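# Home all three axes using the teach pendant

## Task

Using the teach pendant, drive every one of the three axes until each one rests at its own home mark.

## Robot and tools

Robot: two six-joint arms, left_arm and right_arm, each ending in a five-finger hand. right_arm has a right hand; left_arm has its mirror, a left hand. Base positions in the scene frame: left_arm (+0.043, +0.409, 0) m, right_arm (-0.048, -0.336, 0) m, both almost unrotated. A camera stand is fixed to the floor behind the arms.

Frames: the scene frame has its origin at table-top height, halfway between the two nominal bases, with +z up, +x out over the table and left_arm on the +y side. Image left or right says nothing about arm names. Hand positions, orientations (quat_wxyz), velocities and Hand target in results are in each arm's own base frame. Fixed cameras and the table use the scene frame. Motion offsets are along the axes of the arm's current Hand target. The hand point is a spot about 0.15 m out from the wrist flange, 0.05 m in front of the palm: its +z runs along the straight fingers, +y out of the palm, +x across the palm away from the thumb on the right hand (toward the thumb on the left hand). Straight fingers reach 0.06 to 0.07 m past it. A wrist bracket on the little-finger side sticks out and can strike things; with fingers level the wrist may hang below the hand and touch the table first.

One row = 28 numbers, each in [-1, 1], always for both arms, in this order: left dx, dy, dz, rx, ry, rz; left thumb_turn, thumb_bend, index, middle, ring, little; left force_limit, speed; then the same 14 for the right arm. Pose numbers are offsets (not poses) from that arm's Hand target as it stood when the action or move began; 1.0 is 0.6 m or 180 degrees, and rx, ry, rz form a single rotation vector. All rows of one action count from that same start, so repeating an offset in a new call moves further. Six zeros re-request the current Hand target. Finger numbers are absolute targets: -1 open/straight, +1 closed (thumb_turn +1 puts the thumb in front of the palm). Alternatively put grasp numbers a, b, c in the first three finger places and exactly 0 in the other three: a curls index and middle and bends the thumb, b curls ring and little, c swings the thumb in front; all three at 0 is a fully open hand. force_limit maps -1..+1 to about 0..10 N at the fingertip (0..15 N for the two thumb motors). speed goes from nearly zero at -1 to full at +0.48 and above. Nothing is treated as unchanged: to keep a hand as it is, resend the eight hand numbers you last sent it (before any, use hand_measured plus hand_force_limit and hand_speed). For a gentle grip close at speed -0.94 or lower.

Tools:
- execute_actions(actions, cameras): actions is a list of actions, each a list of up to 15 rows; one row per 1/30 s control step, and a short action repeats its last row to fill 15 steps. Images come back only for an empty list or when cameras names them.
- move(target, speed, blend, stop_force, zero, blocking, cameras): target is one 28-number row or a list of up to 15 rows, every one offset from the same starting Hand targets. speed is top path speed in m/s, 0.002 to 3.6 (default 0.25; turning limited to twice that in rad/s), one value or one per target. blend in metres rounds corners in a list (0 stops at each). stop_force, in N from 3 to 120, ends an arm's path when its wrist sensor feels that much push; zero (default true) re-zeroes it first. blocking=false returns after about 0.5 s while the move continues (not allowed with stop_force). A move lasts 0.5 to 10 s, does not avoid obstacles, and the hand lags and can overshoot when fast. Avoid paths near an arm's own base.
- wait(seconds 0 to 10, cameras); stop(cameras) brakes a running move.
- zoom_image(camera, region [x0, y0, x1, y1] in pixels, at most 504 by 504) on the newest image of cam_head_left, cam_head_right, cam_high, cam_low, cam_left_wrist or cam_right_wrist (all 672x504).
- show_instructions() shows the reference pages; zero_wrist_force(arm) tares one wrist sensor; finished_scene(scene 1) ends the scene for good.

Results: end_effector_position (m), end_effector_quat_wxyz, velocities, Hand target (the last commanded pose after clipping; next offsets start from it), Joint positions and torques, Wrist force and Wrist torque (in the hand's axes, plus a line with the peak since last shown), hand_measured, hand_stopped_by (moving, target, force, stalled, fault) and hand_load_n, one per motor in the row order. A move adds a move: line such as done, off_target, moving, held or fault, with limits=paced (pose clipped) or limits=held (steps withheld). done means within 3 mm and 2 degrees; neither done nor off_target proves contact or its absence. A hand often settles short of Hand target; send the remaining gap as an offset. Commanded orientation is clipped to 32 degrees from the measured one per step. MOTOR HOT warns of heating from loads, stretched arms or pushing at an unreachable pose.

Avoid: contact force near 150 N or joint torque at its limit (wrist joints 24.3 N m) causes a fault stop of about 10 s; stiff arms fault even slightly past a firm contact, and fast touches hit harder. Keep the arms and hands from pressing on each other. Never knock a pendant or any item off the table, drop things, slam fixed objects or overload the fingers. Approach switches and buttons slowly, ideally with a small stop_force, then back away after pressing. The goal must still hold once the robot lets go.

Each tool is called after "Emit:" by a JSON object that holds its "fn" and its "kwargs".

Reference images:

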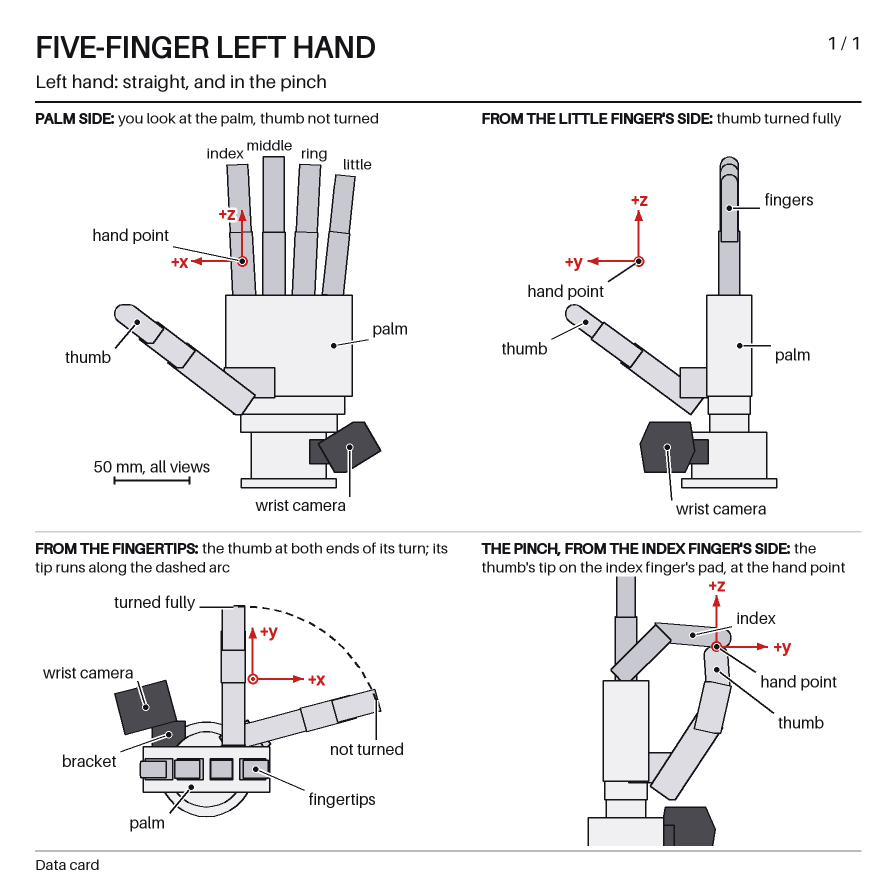

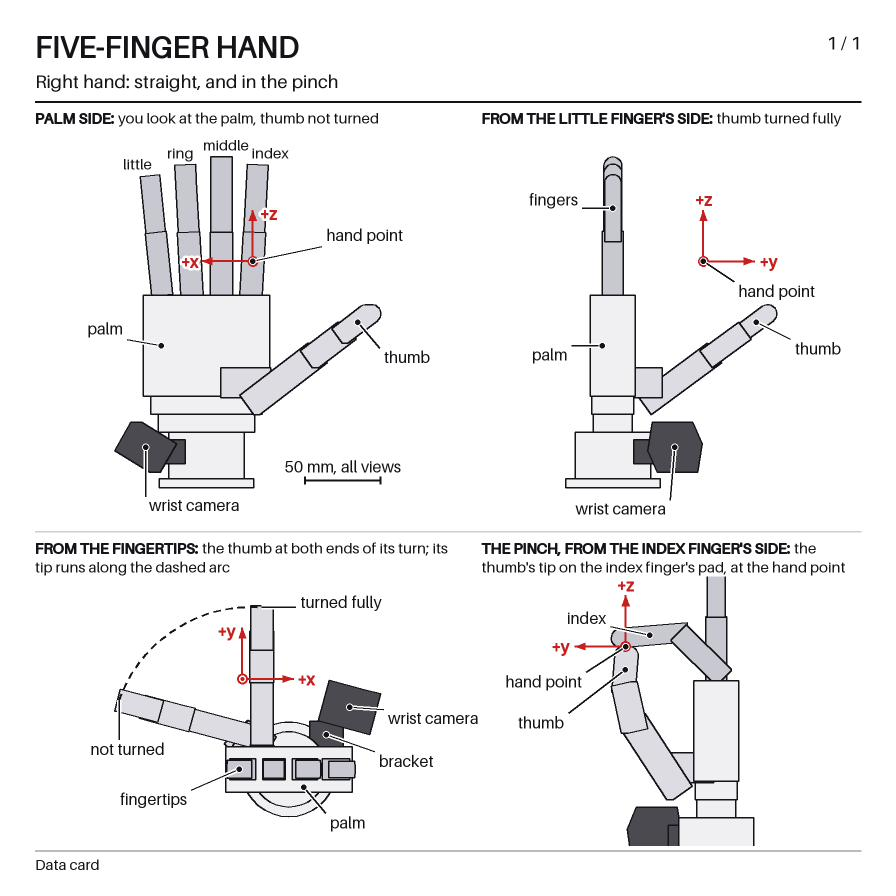

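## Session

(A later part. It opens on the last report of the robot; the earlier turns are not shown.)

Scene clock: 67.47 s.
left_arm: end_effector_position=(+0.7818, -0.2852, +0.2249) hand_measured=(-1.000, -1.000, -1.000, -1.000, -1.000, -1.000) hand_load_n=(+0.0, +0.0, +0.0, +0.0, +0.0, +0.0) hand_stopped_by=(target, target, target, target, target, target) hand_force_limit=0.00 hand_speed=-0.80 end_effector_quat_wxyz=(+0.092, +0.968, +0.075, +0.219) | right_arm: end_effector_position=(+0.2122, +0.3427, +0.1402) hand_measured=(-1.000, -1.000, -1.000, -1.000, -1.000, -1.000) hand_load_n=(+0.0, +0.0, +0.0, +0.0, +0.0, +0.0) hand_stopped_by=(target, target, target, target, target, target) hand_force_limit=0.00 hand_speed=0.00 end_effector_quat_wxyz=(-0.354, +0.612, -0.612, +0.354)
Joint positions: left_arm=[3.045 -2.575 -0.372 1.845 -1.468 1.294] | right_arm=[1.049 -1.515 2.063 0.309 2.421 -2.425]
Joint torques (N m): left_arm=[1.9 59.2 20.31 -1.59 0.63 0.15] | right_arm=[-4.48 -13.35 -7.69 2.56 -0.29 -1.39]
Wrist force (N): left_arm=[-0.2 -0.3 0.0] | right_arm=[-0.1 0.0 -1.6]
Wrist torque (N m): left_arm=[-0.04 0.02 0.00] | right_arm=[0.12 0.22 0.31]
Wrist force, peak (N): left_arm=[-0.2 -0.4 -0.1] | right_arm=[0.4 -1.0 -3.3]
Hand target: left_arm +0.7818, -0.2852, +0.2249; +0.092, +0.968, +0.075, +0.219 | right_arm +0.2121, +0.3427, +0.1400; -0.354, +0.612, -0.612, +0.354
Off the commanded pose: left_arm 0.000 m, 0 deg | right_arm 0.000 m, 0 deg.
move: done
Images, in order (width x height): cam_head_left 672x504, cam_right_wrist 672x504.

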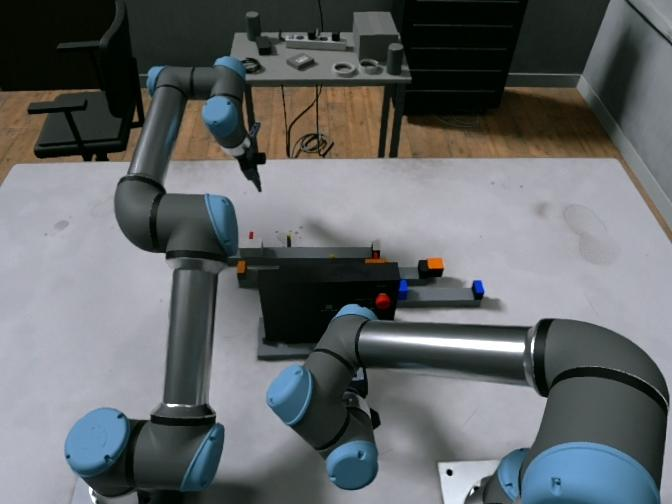

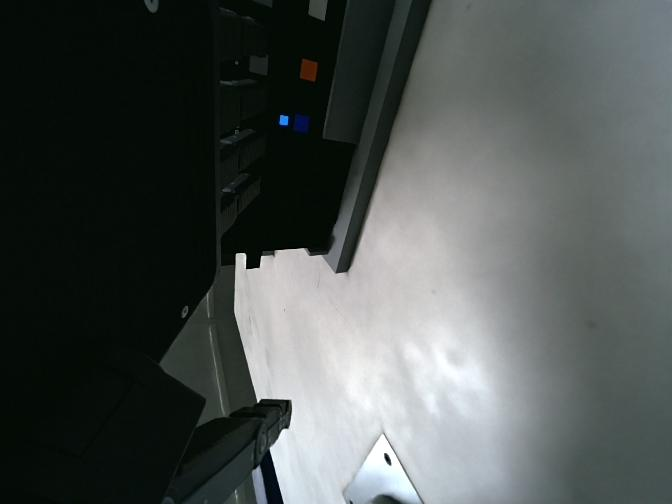

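Emit:
{"fn": "move", "kwargs": {"target": [0,0,0,0,0,0,-1,-1,-1,-1,-1,-1,0,-0.8,0.025,-0.0487,0.0777,0,0,0,-1,-1,-1,-1,-1,-1,0,0], "speed": 0.1, "cameras": ["cam_right_wrist", "cam_head_left", "cam_low"]}}

Emit:
{"fn": "zoom_image", "kwargs": {"camera": "cam_right_wrist", "region": [200, 0, 360, 160]}}

Emit:
{"fn": "zoom_image", "kwargs": {"camera": "cam_right_wrist", "region": [200, 120, 300, 220]}}

Scene clock: 71.07 s.
left_arm: end_effector_position=(+0.7818, -0.2852, +0.2249) hand_measured=(-1.000, -1.000, -1.000, -1.000, -1.000, -1.000) hand_load_n=(+0.0, +0.0, +0.0, +0.5, +0.0, +0.0) hand_stopped_by=(target, target, target, target, target, target) hand_force_limit=0.00 hand_speed=-0.80 end_effector_quat_wxyz=(+0.092, +0.968, +0.075, +0.219) | right_arm: end_effector_position=(+0.2671, +0.3277, +0.1421) hand_measured=(-1.000, -1.000, -1.000, -1.000, -1.000, -1.000) hand_load_n=(+0.0, +0.0, +0.0, +0.0, +0.0, +0.0) hand_stopped_by=(target, target, target, target, target, target) hand_force_limit=0.00 hand_speed=0.00 end_effector_quat_wxyz=(-0.354, +0.612, -0.612, +0.354)
Joint positions: left_arm=[3.045 -2.575 -0.372 1.845 -1.468 1.294] | right_arm=[0.858 -1.567 2.083 0.206 2.285 -2.617]
Joint torques (N m): left_arm=[3.01 59.75 20.16 -1.56 0.72 0.18] | right_arm=[-4.53 -7.03 -13.6 1.21 0.98 -0.72]
Wrist force (N): left_arm=[0.1 -0.1 -0.1] | right_arm=[0.6 -0.4 -1.7]
Wrist torque (N m): left_arm=[-0.02 -0.02 0.01] | right_arm=[0.04 0.11 0.21]
Wrist force, peak (N): left_arm=[0.1 -0.4 -0.2] | right_arm=[0.4 0.3 -2.8]
Hand target: left_arm +0.7818, -0.2852, +0.2249; +0.092, +0.968, +0.075, +0.219 | right_arm +0.2671, +0.3277, +0.1421; -0.354, +0.612, -0.612, +0.354
Off the commanded pose: left_arm 0.000 m, 0 deg | right_arm 0.000 m, 0 deg.
move: done
Images, in order (width x height): cam_head_left 672x504, cam_low 672x504, cam_right_wrist 672x504.

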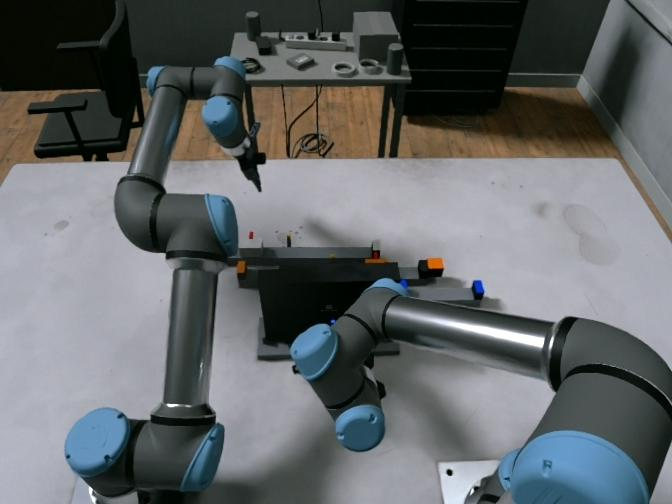

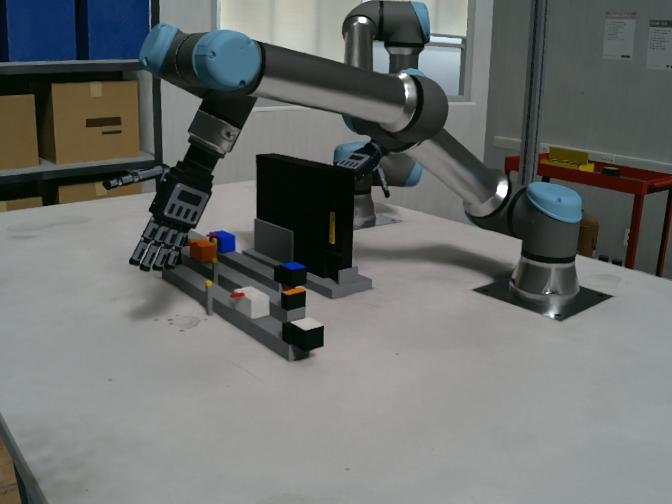

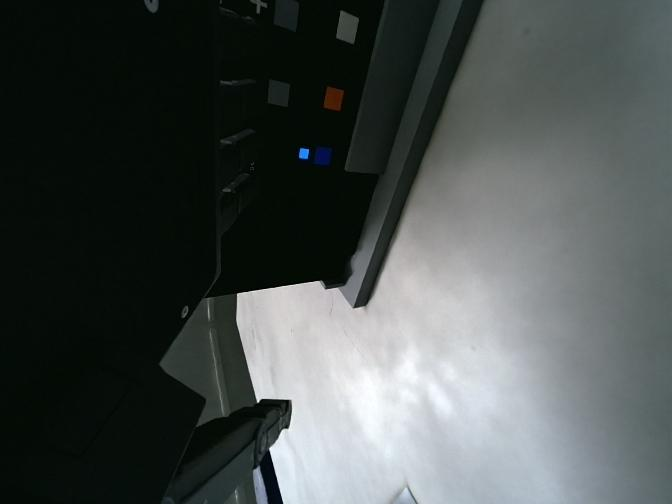

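Scaled by 3.150.

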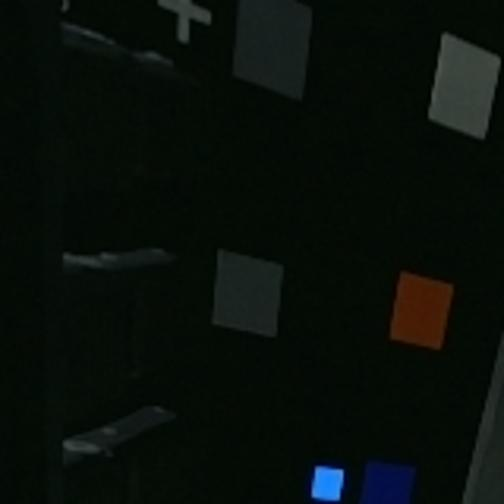

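Scaled by 5.040.

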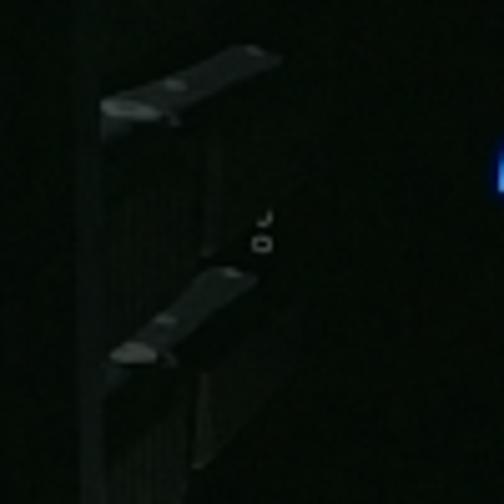

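Emit:
{"fn": "zoom_image", "kwargs": {"camera": "cam_right_wrist", "region": [236, 150, 268, 182]}}

Emit:
{"fn": "zoom_image", "kwargs": {"camera": "cam_right_wrist", "region": [210, 0, 290, 80]}}

Scaled by 15.750.

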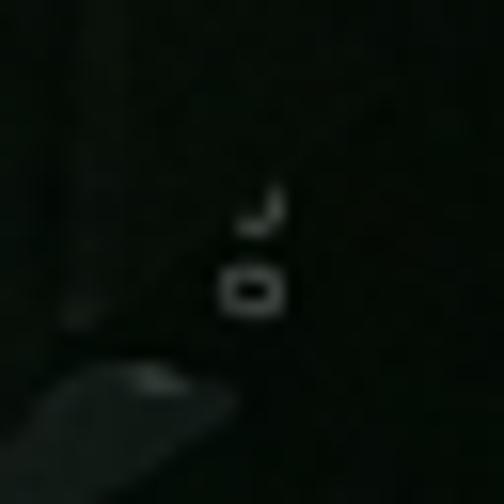

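Scaled by 6.300.

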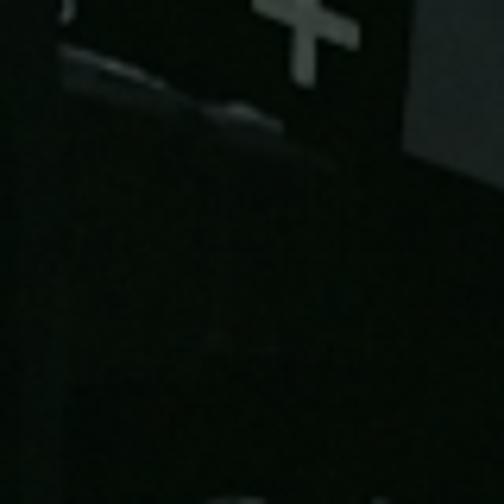

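Emit:
{"fn": "move", "kwargs": {"target": [0,0,0,0,0,0,-1,-1,-1,-1,-1,-1,0,-0.8,-0.005,-0.0303,0.0691,0,0,0,-1,-1,-1,-1,-1,-1,0,0], "speed": 0.04, "stop_force": 5, "cameras": ["cam_right_wrist"]}}

Emit:
{"fn": "zoom_image", "kwargs": {"camera": "cam_right_wrist", "region": [200, 120, 320, 240]}}

Scene clock: 79.53 s.
left_arm: end_effector_position=(+0.7818, -0.2852, +0.2249) hand_measured=(-1.000, -1.000, -1.000, -1.000, -1.000, -1.000) hand_load_n=(+0.0, +0.0, +0.0, +0.0, +0.0, +0.0) hand_stopped_by=(target, target, target, target, target, target) hand_force_limit=0.00 hand_speed=-0.80 end_effector_quat_wxyz=(+0.092, +0.968, +0.075, +0.219) | right_arm: end_effector_position=(+0.3121, +0.3307, +0.1371) hand_measured=(-1.000, -1.000, -1.000, -1.000, -1.000, -1.000) hand_load_n=(+0.0, +0.0, +0.0, +0.0, +0.0, -0.5) hand_stopped_by=(target, target, target, target, target, target) hand_force_limit=0.00 hand_speed=0.00 end_effector_quat_wxyz=(-0.354, +0.612, -0.612, +0.354)
Joint positions: left_arm=[3.045 -2.575 -0.372 1.845 -1.468 1.294] | right_arm=[0.752 -1.529 2.049 0.149 2.204 -2.704]
Joint torques (N m): left_arm=[3.07 60.44 20.5 -1.61 0.82 0.01] | right_arm=[6.73 -29.37 -7.83 1.64 2.61 1.98]
Wrist force (N): left_arm=[0.0 -0.2 -0.1] | right_arm=[0.0 -0.2 -1.5]
Wrist torque (N m): left_arm=[-0.02 0.01 0.00] | right_arm=[0.07 0.20 0.21]
Wrist force, peak (N): left_arm=[-0.4 -0.4 -0.2] | right_arm=[0.5 -0.2 -2.4]
Hand target: left_arm +0.7818, -0.2852, +0.2249; +0.092, +0.968, +0.075, +0.219 | right_arm +0.3121, +0.3307, +0.1371; -0.354, +0.612, -0.612, +0.354
Off the commanded pose: left_arm 0.000 m, 0 deg | right_arm 0.000 m, 0 deg.
move: done
Images, in order (width x height): cam_right_wrist 672x504.

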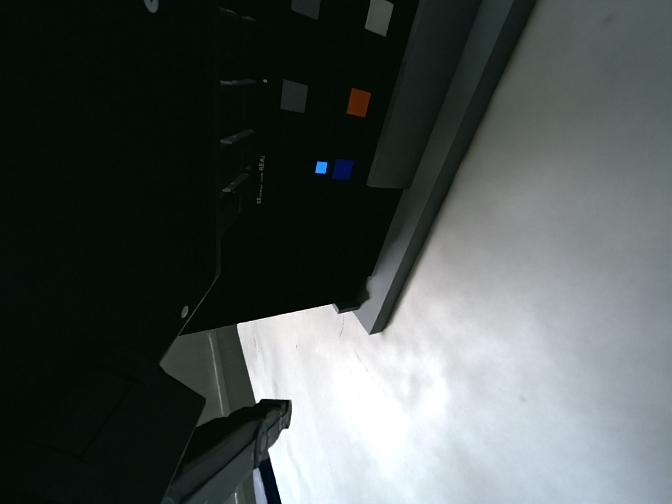

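Scaled by 4.200.

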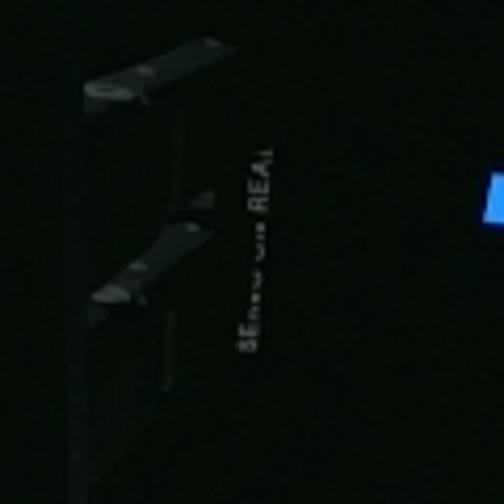

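Emit:
{"fn": "move", "kwargs": {"target": [0,0,0,0,0,0,-1,-1,-1,-1,-1,-1,0,-0.8,0,0,0,0,0,0,-1,-1,-1,1,1,1,0,0], "cameras": ["cam_right_wrist"]}}

Emit:
{"fn": "zoom_image", "kwargs": {"camera": "cam_right_wrist", "region": [200, 80, 440, 260]}}

Scene clock: 82.63 s.
left_arm: end_effector_position=(+0.7818, -0.2852, +0.2249) hand_measured=(-1.000, -1.000, -1.000, -1.000, -1.000, -1.000) hand_load_n=(+0.0, +0.0, +0.0, +0.0, +0.0, +0.0) hand_stopped_by=(target, target, target, target, target, target) hand_force_limit=0.00 hand_speed=-0.80 end_effector_quat_wxyz=(+0.092, +0.968, +0.075, +0.219) | right_arm: end_effector_position=(+0.3121, +0.3307, +0.1371) hand_measured=(-1.000, -1.000, -1.000, +1.000, +1.000, +1.000) hand_load_n=(-0.5, +0.0, +0.0, +0.0, +0.0, +0.0) hand_stopped_by=(target, target, target, target, target, target) hand_force_limit=0.00 hand_speed=0.00 end_effector_quat_wxyz=(-0.354, +0.612, -0.612, +0.354)
Joint positions: left_arm=[3.045 -2.575 -0.372 1.845 -1.468 1.294] | right_arm=[0.752 -1.529 2.049 0.149 2.204 -2.704]
Joint torques (N m): left_arm=[2.79 60.2 20.53 -1.7 0.91 0.2] | right_arm=[4.16 -28.11 -13.42 0.25 1.22 1.98]
Wrist force (N): left_arm=[-0.2 0.0 0.0] | right_arm=[0.2 -0.6 -1.5]
Wrist torque (N m): left_arm=[0.00 0.03 -0.01] | right_arm=[0.04 0.17 0.20]
Wrist force, peak (N): left_arm=[-0.2 0.0 -0.4] | right_arm=[0.4 -0.2 -1.9]
Hand target: left_arm +0.7818, -0.2852, +0.2249; +0.092, +0.968, +0.075, +0.219 | right_arm +0.3121, +0.3307, +0.1371; -0.354, +0.612, -0.612, +0.354
Off the commanded pose: left_arm 0.000 m, 0 deg | right_arm 0.000 m, 0 deg.
move: done
Images, in order (width x height): cam_right_wrist 672x504.

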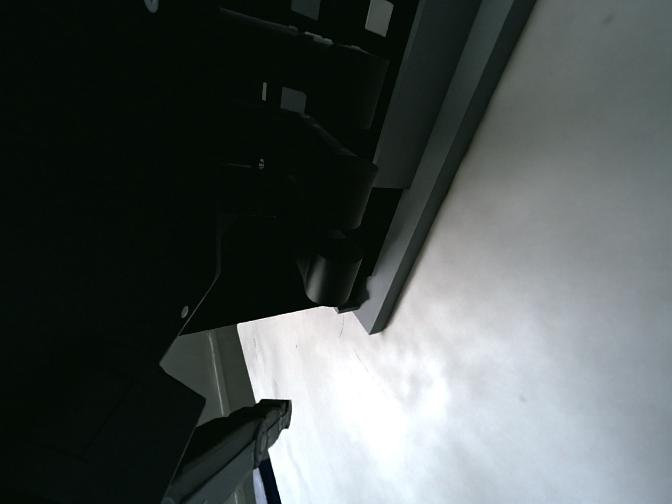

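Scaled by 2.100.

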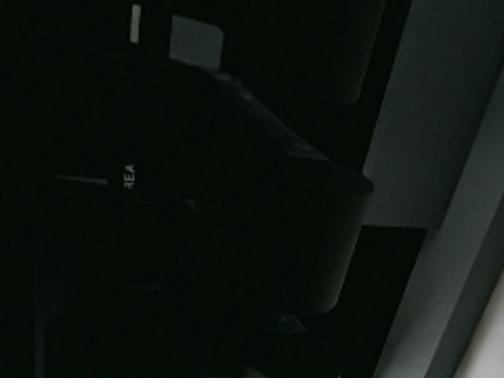

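Emit:
{"fn": "move", "kwargs": {"target": [0,0,0,0,0,0,-1,-1,-1,-1,-1,-1,0,-0.8,-0.0033,-0.0222,0.045,0,0,0,-1,-1,-1,1,1,1,0,0], "speed": 0.02, "stop_force": 4, "cameras": ["cam_right_wrist", "cam_head_left"]}}

Emit:
{"fn": "zoom_image", "kwargs": {"camera": "cam_right_wrist", "region": [200, 80, 440, 260]}}

Emit:
{"fn": "zoom_image", "kwargs": {"camera": "cam_head_left", "region": [240, 240, 420, 380]}}

Scene clock: 84.07 s.
left_arm: end_effector_position=(+0.7818, -0.2852, +0.2249) hand_measured=(-1.000, -1.000, -1.000, -1.000, -1.000, -1.000) hand_load_n=(+0.0, +0.0, +0.0, +0.0, +0.0, +0.0) hand_stopped_by=(target, target, target, target, target, target) hand_force_limit=0.00 hand_speed=-0.80 end_effector_quat_wxyz=(+0.092, +0.968, +0.075, +0.219) | right_arm: end_effector_position=(+0.3165, +0.3310, +0.1369) hand_measured=(-1.000, -1.000, -1.000, +1.000, +1.000, +1.000) hand_load_n=(-0.5, +0.0, -3.5, +0.0, +0.0, +0.0) hand_stopped_by=(target, target, target, target, target, target) hand_force_limit=0.00 hand_speed=0.00 end_effector_quat_wxyz=(-0.354, +0.612, -0.612, +0.354)
Joint positions: left_arm=[3.045 -2.575 -0.372 1.845 -1.468 1.294] | right_arm=[0.743 -1.525 2.044 0.145 2.196 -2.711]
Joint torques (N m): left_arm=[3.13 59.36 20.24 -1.63 1.04 0.15] | right_arm=[-3.94 -30.76 -9.78 0.93 1.83 0.34]
Wrist force (N): left_arm=[0.0 -0.3 -0.2] | right_arm=[-0.5 2.0 -3.4]
Wrist torque (N m): left_arm=[-0.04 0.00 0.00] | right_arm=[0.12 0.18 0.17]
Wrist force, peak (N): left_arm=[0.0 -0.3 -0.4] | right_arm=[0.4 0.3 -6.2]
Hand target: left_arm +0.7818, -0.2852, +0.2249; +0.092, +0.968, +0.075, +0.219 | right_arm +0.3165, +0.3310, +0.1369; -0.354, +0.612, -0.612, +0.354 (not the last commanded pose)
Off the commanded pose: left_arm 0.000 m, 0 deg | right_arm 0.026 m, 0 deg.
move: contact (right_arm)
Images, in order (width x height): cam_head_left 672x504, cam_right_wrist 672x504.

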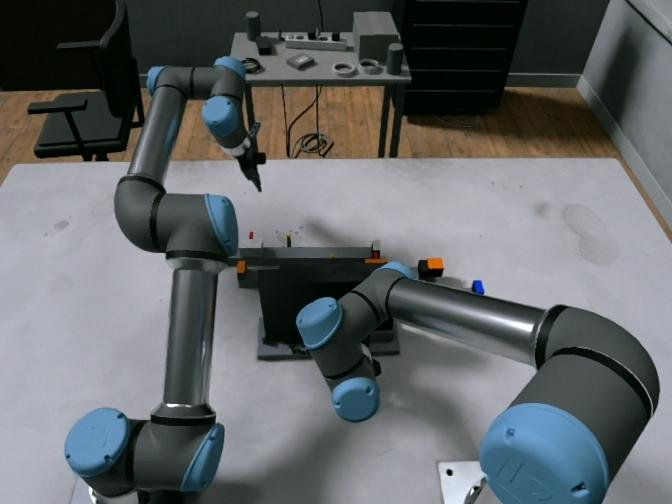

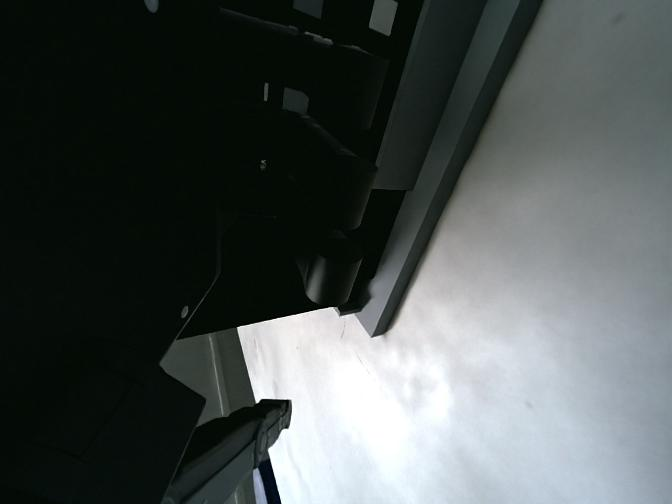

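Scaled by 2.100.

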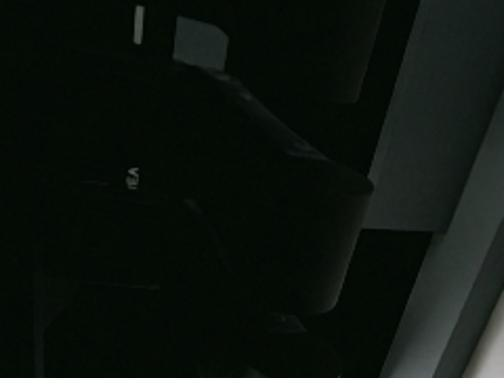

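Scaled by 2.800.

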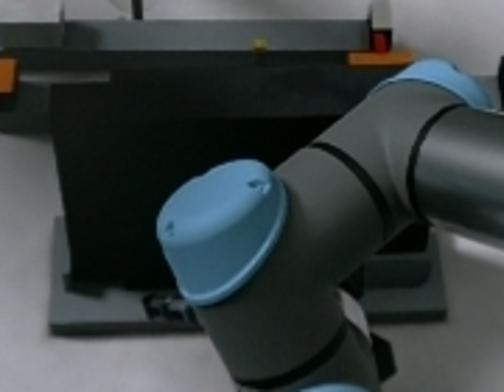

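Emit:
{"fn": "move", "kwargs": {"target": [0,0,0,0,0,0,-1,-1,-1,-1,-1,-1,0,-0.8,0,-0.0083,0.0144,0,0,0,-1,-1,-1,1,1,1,0,0], "speed": 0.01, "stop_force": 5}}

Emit:
{"fn": "move", "kwargs": {"target": [[0,0,0,0,0,0,-1,-1,-1,-1,-1,-1,0,-0.8,0,0.0417,-0.0722,0,0,0,-1,-1,-1,1,1,1,0,0],[0,0,0,0,0,0,-1,-1,-1,-1,-1,-1,0,-0.8,0,0.0833,-0.1444,0,0,0,-1,-1,-1,-1,-1,-1,0,0]], "speed": 0.1, "cameras": ["cam_right_wrist", "cam_head_left"]}}

Emit:
{"fn": "zoom_image", "kwargs": {"camera": "cam_right_wrist", "region": [200, 0, 360, 240]}}

Emit:
{"fn": "zoom_image", "kwargs": {"camera": "cam_head_left", "region": [240, 240, 420, 380]}}

Scene clock: 86.47 s.
left_arm: end_effector_position=(+0.7818, -0.2852, +0.2249) hand_measured=(-1.000, -1.000, -1.000, -1.000, -1.000, -1.000) hand_load_n=(+0.0, +0.5, +0.0, +0.0, +0.0, +0.0) hand_stopped_by=(target, target, target, target, target, target) hand_force_limit=0.00 hand_speed=-0.80 end_effector_quat_wxyz=(+0.092, +0.968, +0.075, +0.219) | right_arm: end_effector_position=(+0.3185, +0.3309, +0.1369) hand_measured=(-1.000, -1.000, -1.000, +1.000, +1.000, +1.000) hand_load_n=(-0.5, +0.0, -3.5, +0.0, +0.0, +0.0) hand_stopped_by=(target, target, target, target, target, target) hand_force_limit=0.00 hand_speed=0.00 end_effector_quat_wxyz=(-0.354, +0.612, -0.612, +0.354)
Joint positions: left_arm=[3.045 -2.575 -0.372 1.845 -1.468 1.294] | right_arm=[0.738 -1.524 2.042 0.143 2.193 -2.715]
Joint torques (N m): left_arm=[2.63 60.39 19.96 -1.64 1.02 0.11] | right_arm=[5.4 -30.31 -10.42 1.08 2.65 2.06]
Wrist force (N): left_arm=[-0.1 -0.1 -0.2] | right_arm=[0.5 2.3 -6.4]
Wrist torque (N m): left_arm=[0.00 0.01 0.00] | right_arm=[0.28 0.23 0.25]
Wrist force, peak (N): left_arm=[-0.2 -0.2 -0.3] | right_arm=[1.0 3.2 -16.8]
Hand target: left_arm +0.7818, -0.2852, +0.2249; +0.092, +0.968, +0.075, +0.219 | right_arm +0.3185, +0.3309, +0.1369; -0.354, +0.612, -0.612, +0.354 (not the last commanded pose)
Off the commanded pose: left_arm 0.000 m, 0 deg | right_arm 0.008 m, 0 deg.
move: contact (right_arm)

Scene clock: 89.17 s.
left_arm: end_effector_position=(+0.7818, -0.2852, +0.2249) hand_measured=(-1.000, -1.000, -1.000, -1.000, -1.000, -1.000) hand_load_n=(+0.0, +0.0, +0.0, +0.0, +0.0, +0.0) hand_stopped_by=(target, target, target, target, target, target) hand_force_limit=0.00 hand_speed=-0.80 end_effector_quat_wxyz=(+0.092, +0.968, +0.075, +0.219) | right_arm: end_effector_position=(+0.2185, +0.3309, +0.1369) hand_measured=(-1.000, -1.000, -1.000, -1.000, -1.000, -1.000) hand_load_n=(+0.0, +0.0, +0.0, +0.0, +0.0, +0.0) hand_stopped_by=(target, target, target, target, target, target) hand_force_limit=0.00 hand_speed=0.00 end_effector_quat_wxyz=(-0.354, +0.612, -0.612, +0.354)
Joint positions: left_arm=[3.045 -2.575 -0.372 1.845 -1.468 1.294] | right_arm=[1.008 -1.548 2.1 0.272 2.393 -2.472]
Joint torques (N m): left_arm=[3.03 60.65 20.62 -1.7 0.96 0.04] | right_arm=[5.35 -27.29 -18.94 2.14 2.65 1.91]
Wrist force (N): left_arm=[-0.1 -0.1 -0.3] | right_arm=[0.2 -0.5 -1.9]
Wrist torque (N m): left_arm=[0.00 0.01 0.00] | right_arm=[0.04 0.18 0.29]
Wrist force, peak (N): left_arm=[-0.1 -0.5 0.0] | right_arm=[0.1 2.4 -6.0]
Hand target: left_arm +0.7818, -0.2852, +0.2249; +0.092, +0.968, +0.075, +0.219 | right_arm +0.2185, +0.3309, +0.1369; -0.354, +0.612, -0.612, +0.354
Off the commanded pose: left_arm 0.000 m, 0 deg | right_arm 0.000 m, 0 deg.
move: done
Images, in order (width x height): cam_head_left 672x504, cam_right_wrist 672x504.

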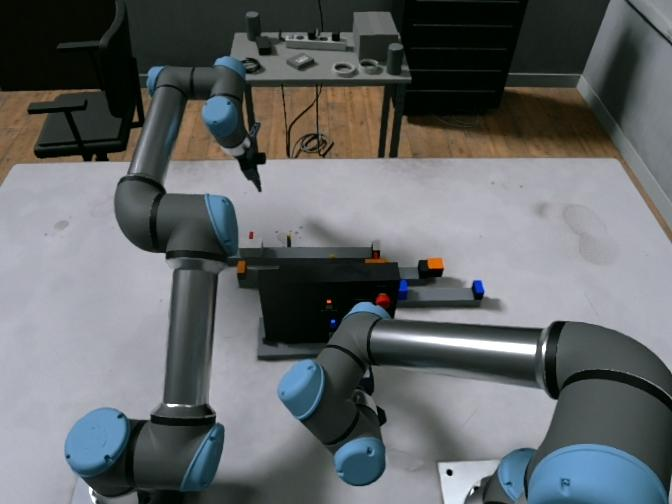

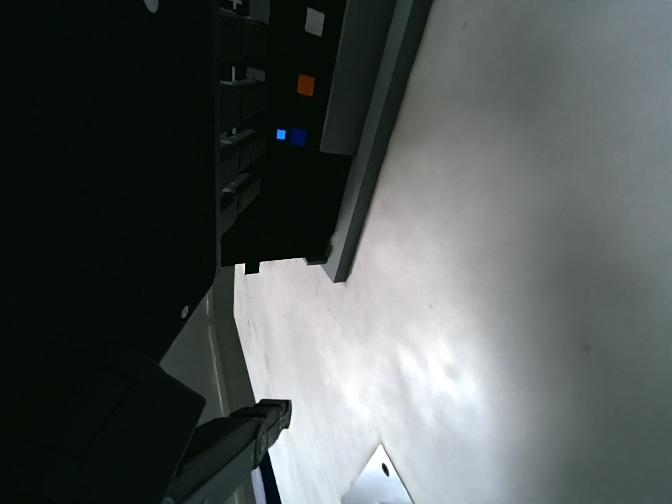

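Scaled by 2.100.

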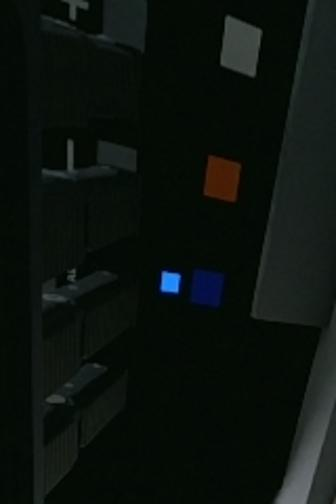

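Scaled by 2.800.

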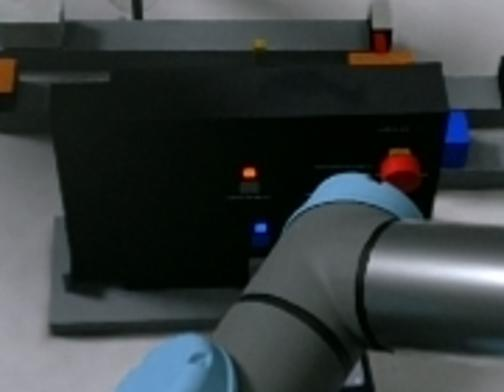

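Emit:
{"fn": "move", "kwargs": {"target": [0,0,0,0,0,0,-1,-1,-1,-1,-1,-1,0,-0.8,0.175,-0.1882,-0.0508,0,0,0,-1,-1,-1,-1,-1,-1,0,0], "speed": 0.2, "cameras": ["all"]}}

Emit:
{"fn": "zoom_image", "kwargs": {"camera": "cam_right_wrist", "region": [200, 0, 440, 300]}}

Emit:
{"fn": "zoom_image", "kwargs": {"camera": "cam_high", "region": [370, 150, 450, 270]}}

Emit:
{"fn": "zoom_image", "kwargs": {"camera": "cam_low", "region": [310, 160, 380, 300]}}

Scene clock: 105.93 s.
left_arm: end_effector_position=(+0.7818, -0.2852, +0.2249) hand_measured=(-1.000, -1.000, -1.000, -1.000, -1.000, -1.000) hand_load_n=(+0.0, +0.0, +0.0, +0.0, +0.0, +0.0) hand_stopped_by=(target, target, target, target, target, target) hand_force_limit=0.00 hand_speed=-0.80 end_effector_quat_wxyz=(+0.092, +0.968, +0.075, +0.219) | right_arm: end_effector_position=(+0.2485, +0.2259, +0.2498) hand_measured=(-1.000, -1.000, -1.000, -1.000, -1.000, -1.000) hand_load_n=(-0.5, +0.0, +0.0, +0.0, +0.0, +0.0) hand_stopped_by=(target, target, target, target, target, target) hand_force_limit=0.00 hand_speed=0.00 end_effector_quat_wxyz=(-0.354, +0.612, -0.613, +0.354)
Joint positions: left_arm=[3.045 -2.575 -0.372 1.845 -1.468 1.294] | right_arm=[0.554 -2.006 2.104 0.498 2.044 -2.841]
Joint torques (N m): left_arm=[3.59 60.31 20.96 -1.82 1.12 0.05] | right_arm=[-4.92 -10.3 -16.46 1.52 -0.6 -0.96]
Wrist force (N): left_arm=[-0.2 -0.1 0.0] | right_arm=[0.0 -0.2 -1.2]
Wrist torque (N m): left_arm=[-0.02 0.03 -0.01] | right_arm=[0.03 0.19 0.17]
Wrist force, peak (N): left_arm=[0.1 -0.3 -0.3] | right_arm=[1.3 -1.9 -2.1]
Hand target: left_arm +0.7818, -0.2852, +0.2249; +0.092, +0.968, +0.075, +0.219 | right_arm +0.2485, +0.2258, +0.2498; -0.354, +0.612, -0.612, +0.354
Off the commanded pose: left_arm 0.000 m, 0 deg | right_arm 0.000 m, 0 deg.
move: done

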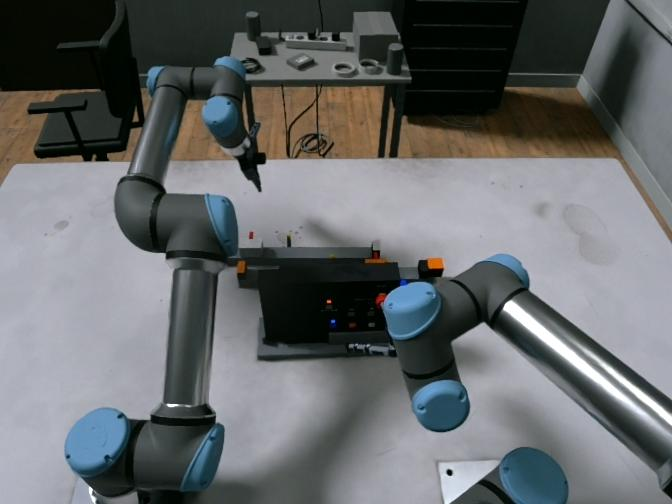

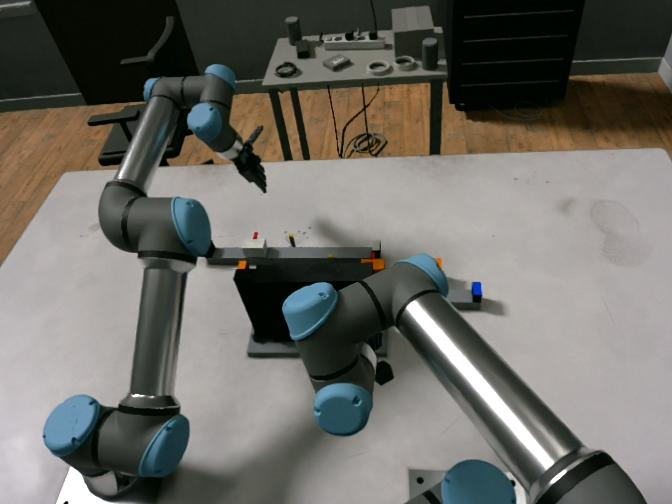

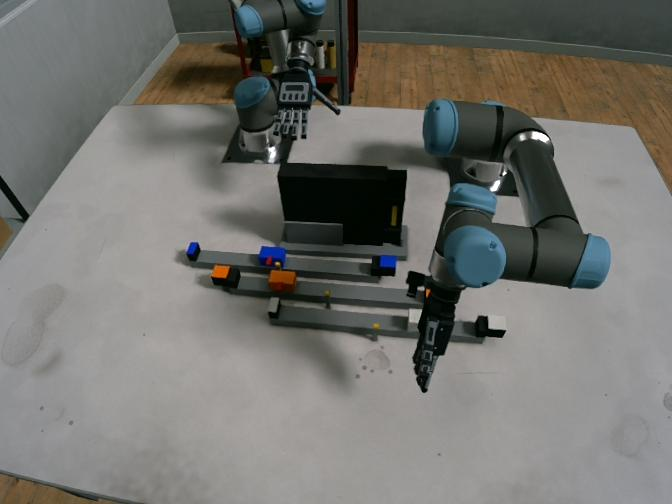

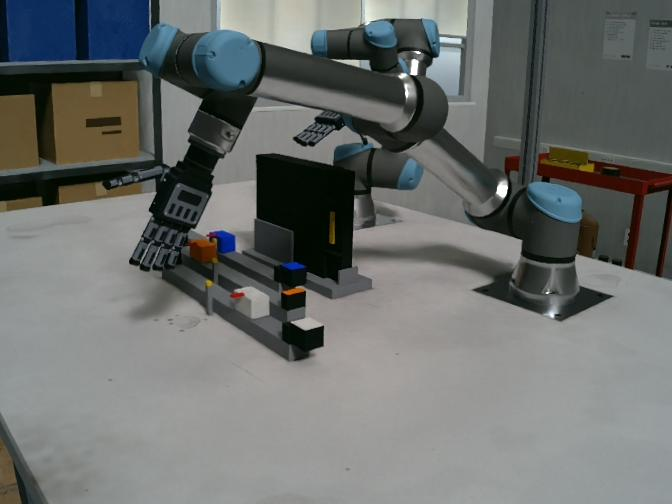

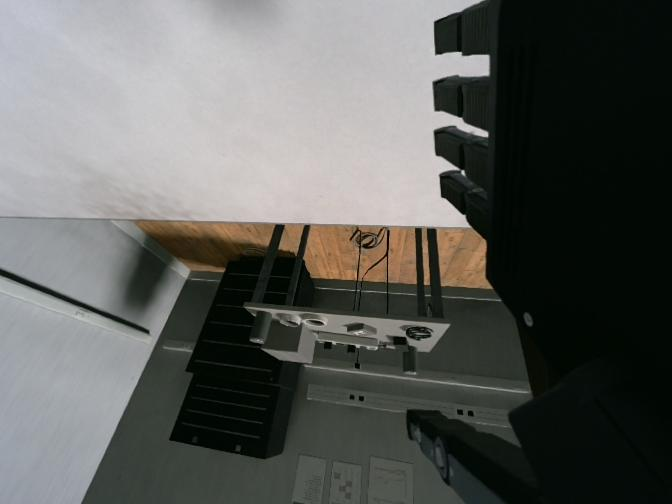

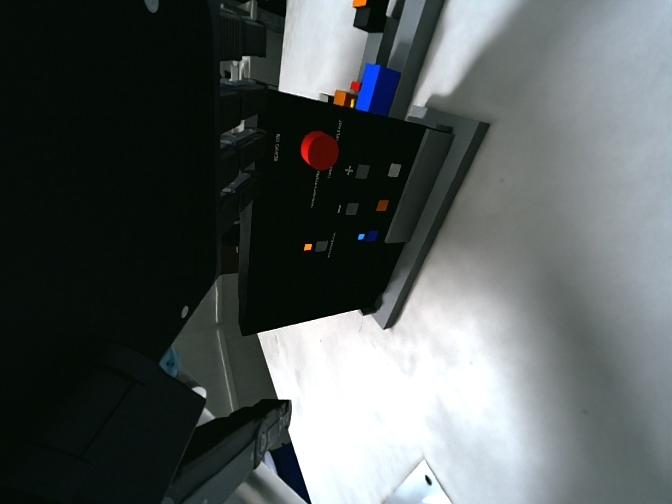

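Scaled by 1.680.

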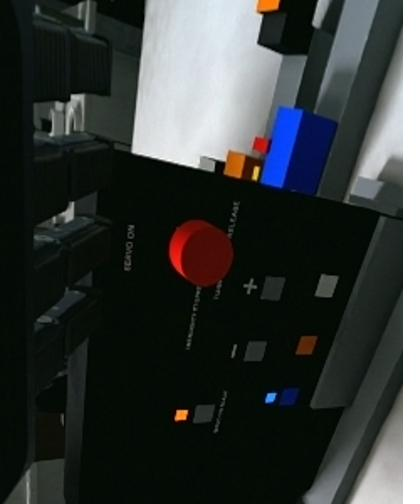

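Scaled by 4.200.

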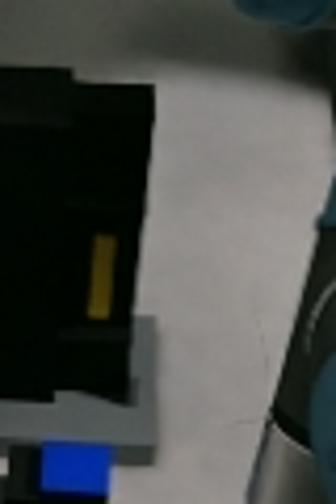

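Scaled by 3.600.

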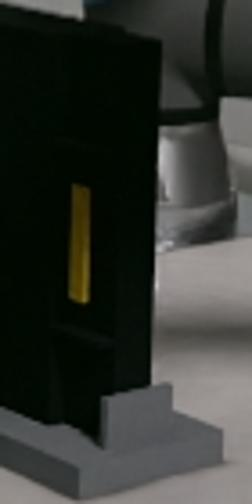

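Emit:
{"fn": "move", "kwargs": {"target": [[-0.0855,0.0247,-0.3243,0.004,0.0819,0.0239,-1,-1,-1,-1,-1,-1,0,-0.8,0,0,0,0,0,0,-1,-1,-1,-1,-1,-1,0,0],[-0.4338,0.012,-0.5635,0.0074,0.15,0.0439,-1,-1,-1,-1,-1,-1,0,-0.8,0,0,0,0,0,0,-1,-1,-1,-1,-1,-1,0,0],[-0.768,-0.0648,-0.5112,0.0135,0.2729,0.0798,-1,-1,-1,-1,-1,-1,0,-0.8,0,0,0,0,0,0,-1,-1,-1,-1,-1,-1,0,0],[-0.85,-0.107,-0.3342,0.0135,0.2729,0.0798,-1,-1,-1,-1,-1,-1,0,-0.8,0,0,0,0,0,0,-1,-1,-1,-1,-1,-1,0,0]], "speed": 0.2, "blend": [0.06,0.06,0.04,0], "cameras": ["all"]}}

Scene clock: 118.50 s.
left_arm: end_effector_position=(+0.2319, -0.2885, +0.1802) hand_measured=(-1.000, -1.000, -1.000, -1.000, -1.000, -1.000) hand_load_n=(+0.0, +0.0, +0.0, +0.0, +0.0, +0.0) hand_stopped_by=(target, target, target, target, target, target) hand_force_limit=0.00 hand_speed=-0.80 end_effector_quat_wxyz=(+0.006, +0.794, -0.007, +0.608) | right_arm: end_effector_position=(+0.2485, +0.2258, +0.2498) hand_measured=(-1.000, -1.000, -1.000, -1.000, -1.000, -1.000) hand_load_n=(+0.0, +0.0, +0.0, +0.0, +0.0, +0.0) hand_stopped_by=(target, target, target, target, target, target) hand_force_limit=0.00 hand_speed=0.00 end_effector_quat_wxyz=(-0.354, +0.612, -0.612, +0.354)
Joint positions: left_arm=[2.132 -1.452 -2.484 3.479 -2.512 1.193] | right_arm=[0.554 -2.006 2.104 0.498 2.044 -2.841]
Joint torques (N m): left_arm=[5.55 -2.56 15.9 1.06 -2.5 -2.68] | right_arm=[-3.66 -11.32 -24.96 1.7 -1.97 -1.86]
Wrist force (N): left_arm=[-0.2 -0.5 -0.8] | right_arm=[-0.1 -0.3 -1.5]
Wrist torque (N m): left_arm=[-0.11 -0.04 -0.02] | right_arm=[0.05 0.21 0.18]
Wrist force, peak (N): left_arm=[0.5 -0.5 1.8] | right_arm=[0.1 -0.7 -1.8]
Hand target: left_arm +0.2319, -0.2885, +0.1801; +0.006, +0.794, -0.007, +0.608 | right_arm +0.2485, +0.2258, +0.2498; -0.354, +0.612, -0.612, +0.354
Off the commanded pose: left_arm 0.000 m, 0 deg | right_arm 0.000 m, 0 deg.
move: done

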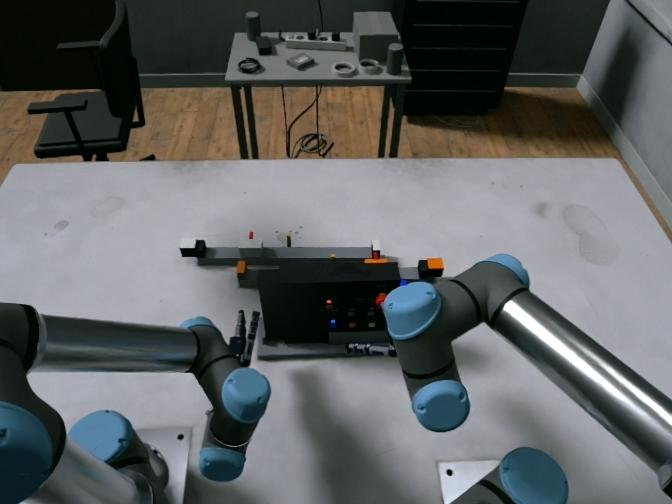

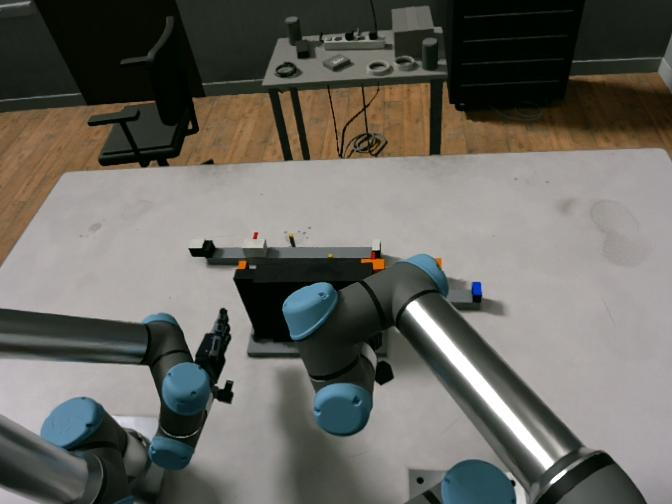

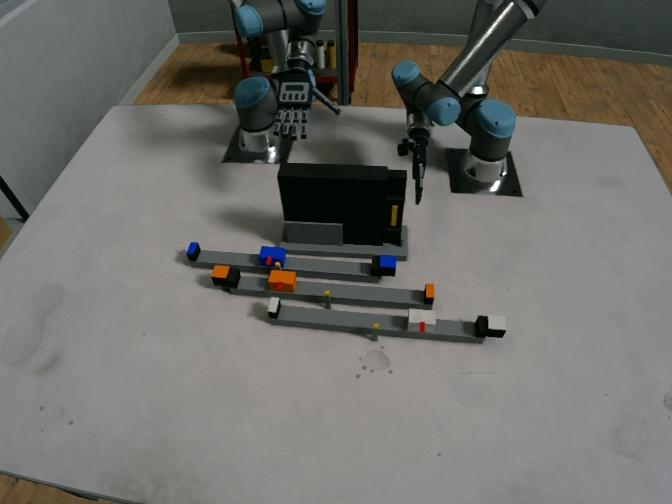

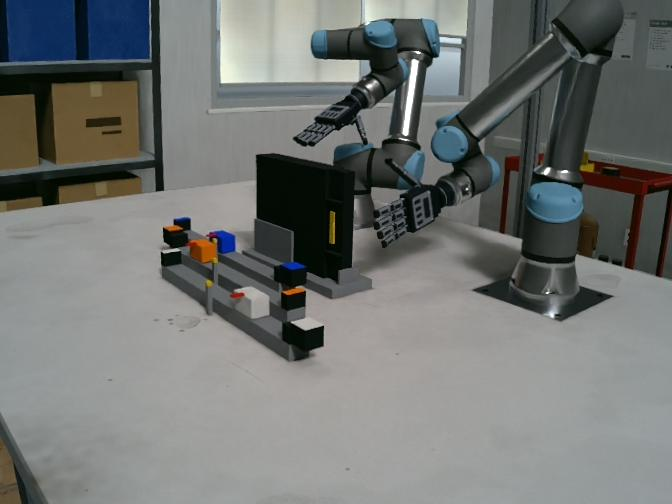

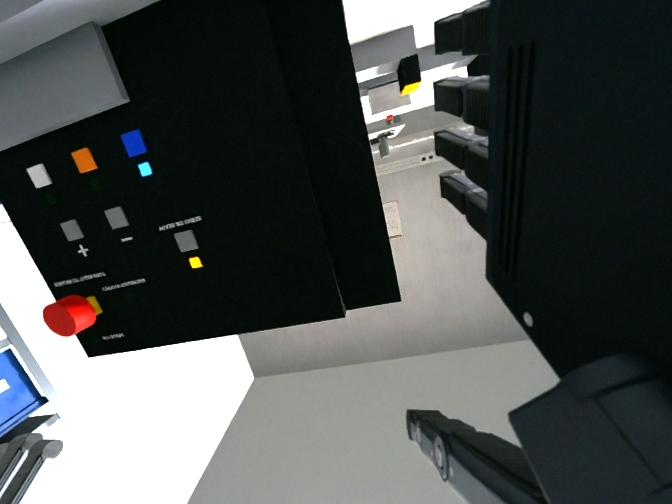

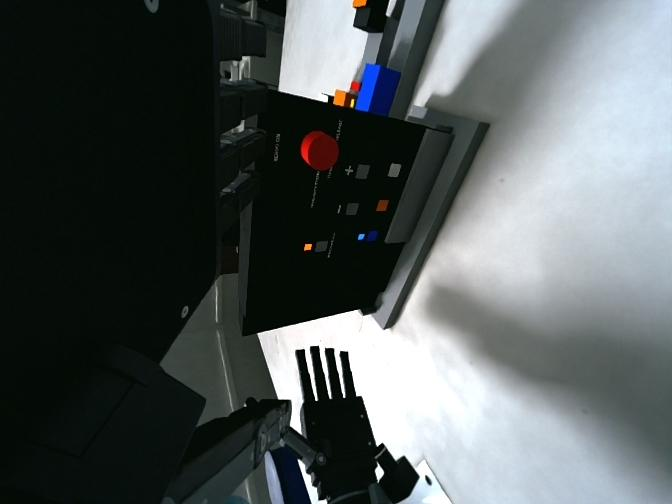

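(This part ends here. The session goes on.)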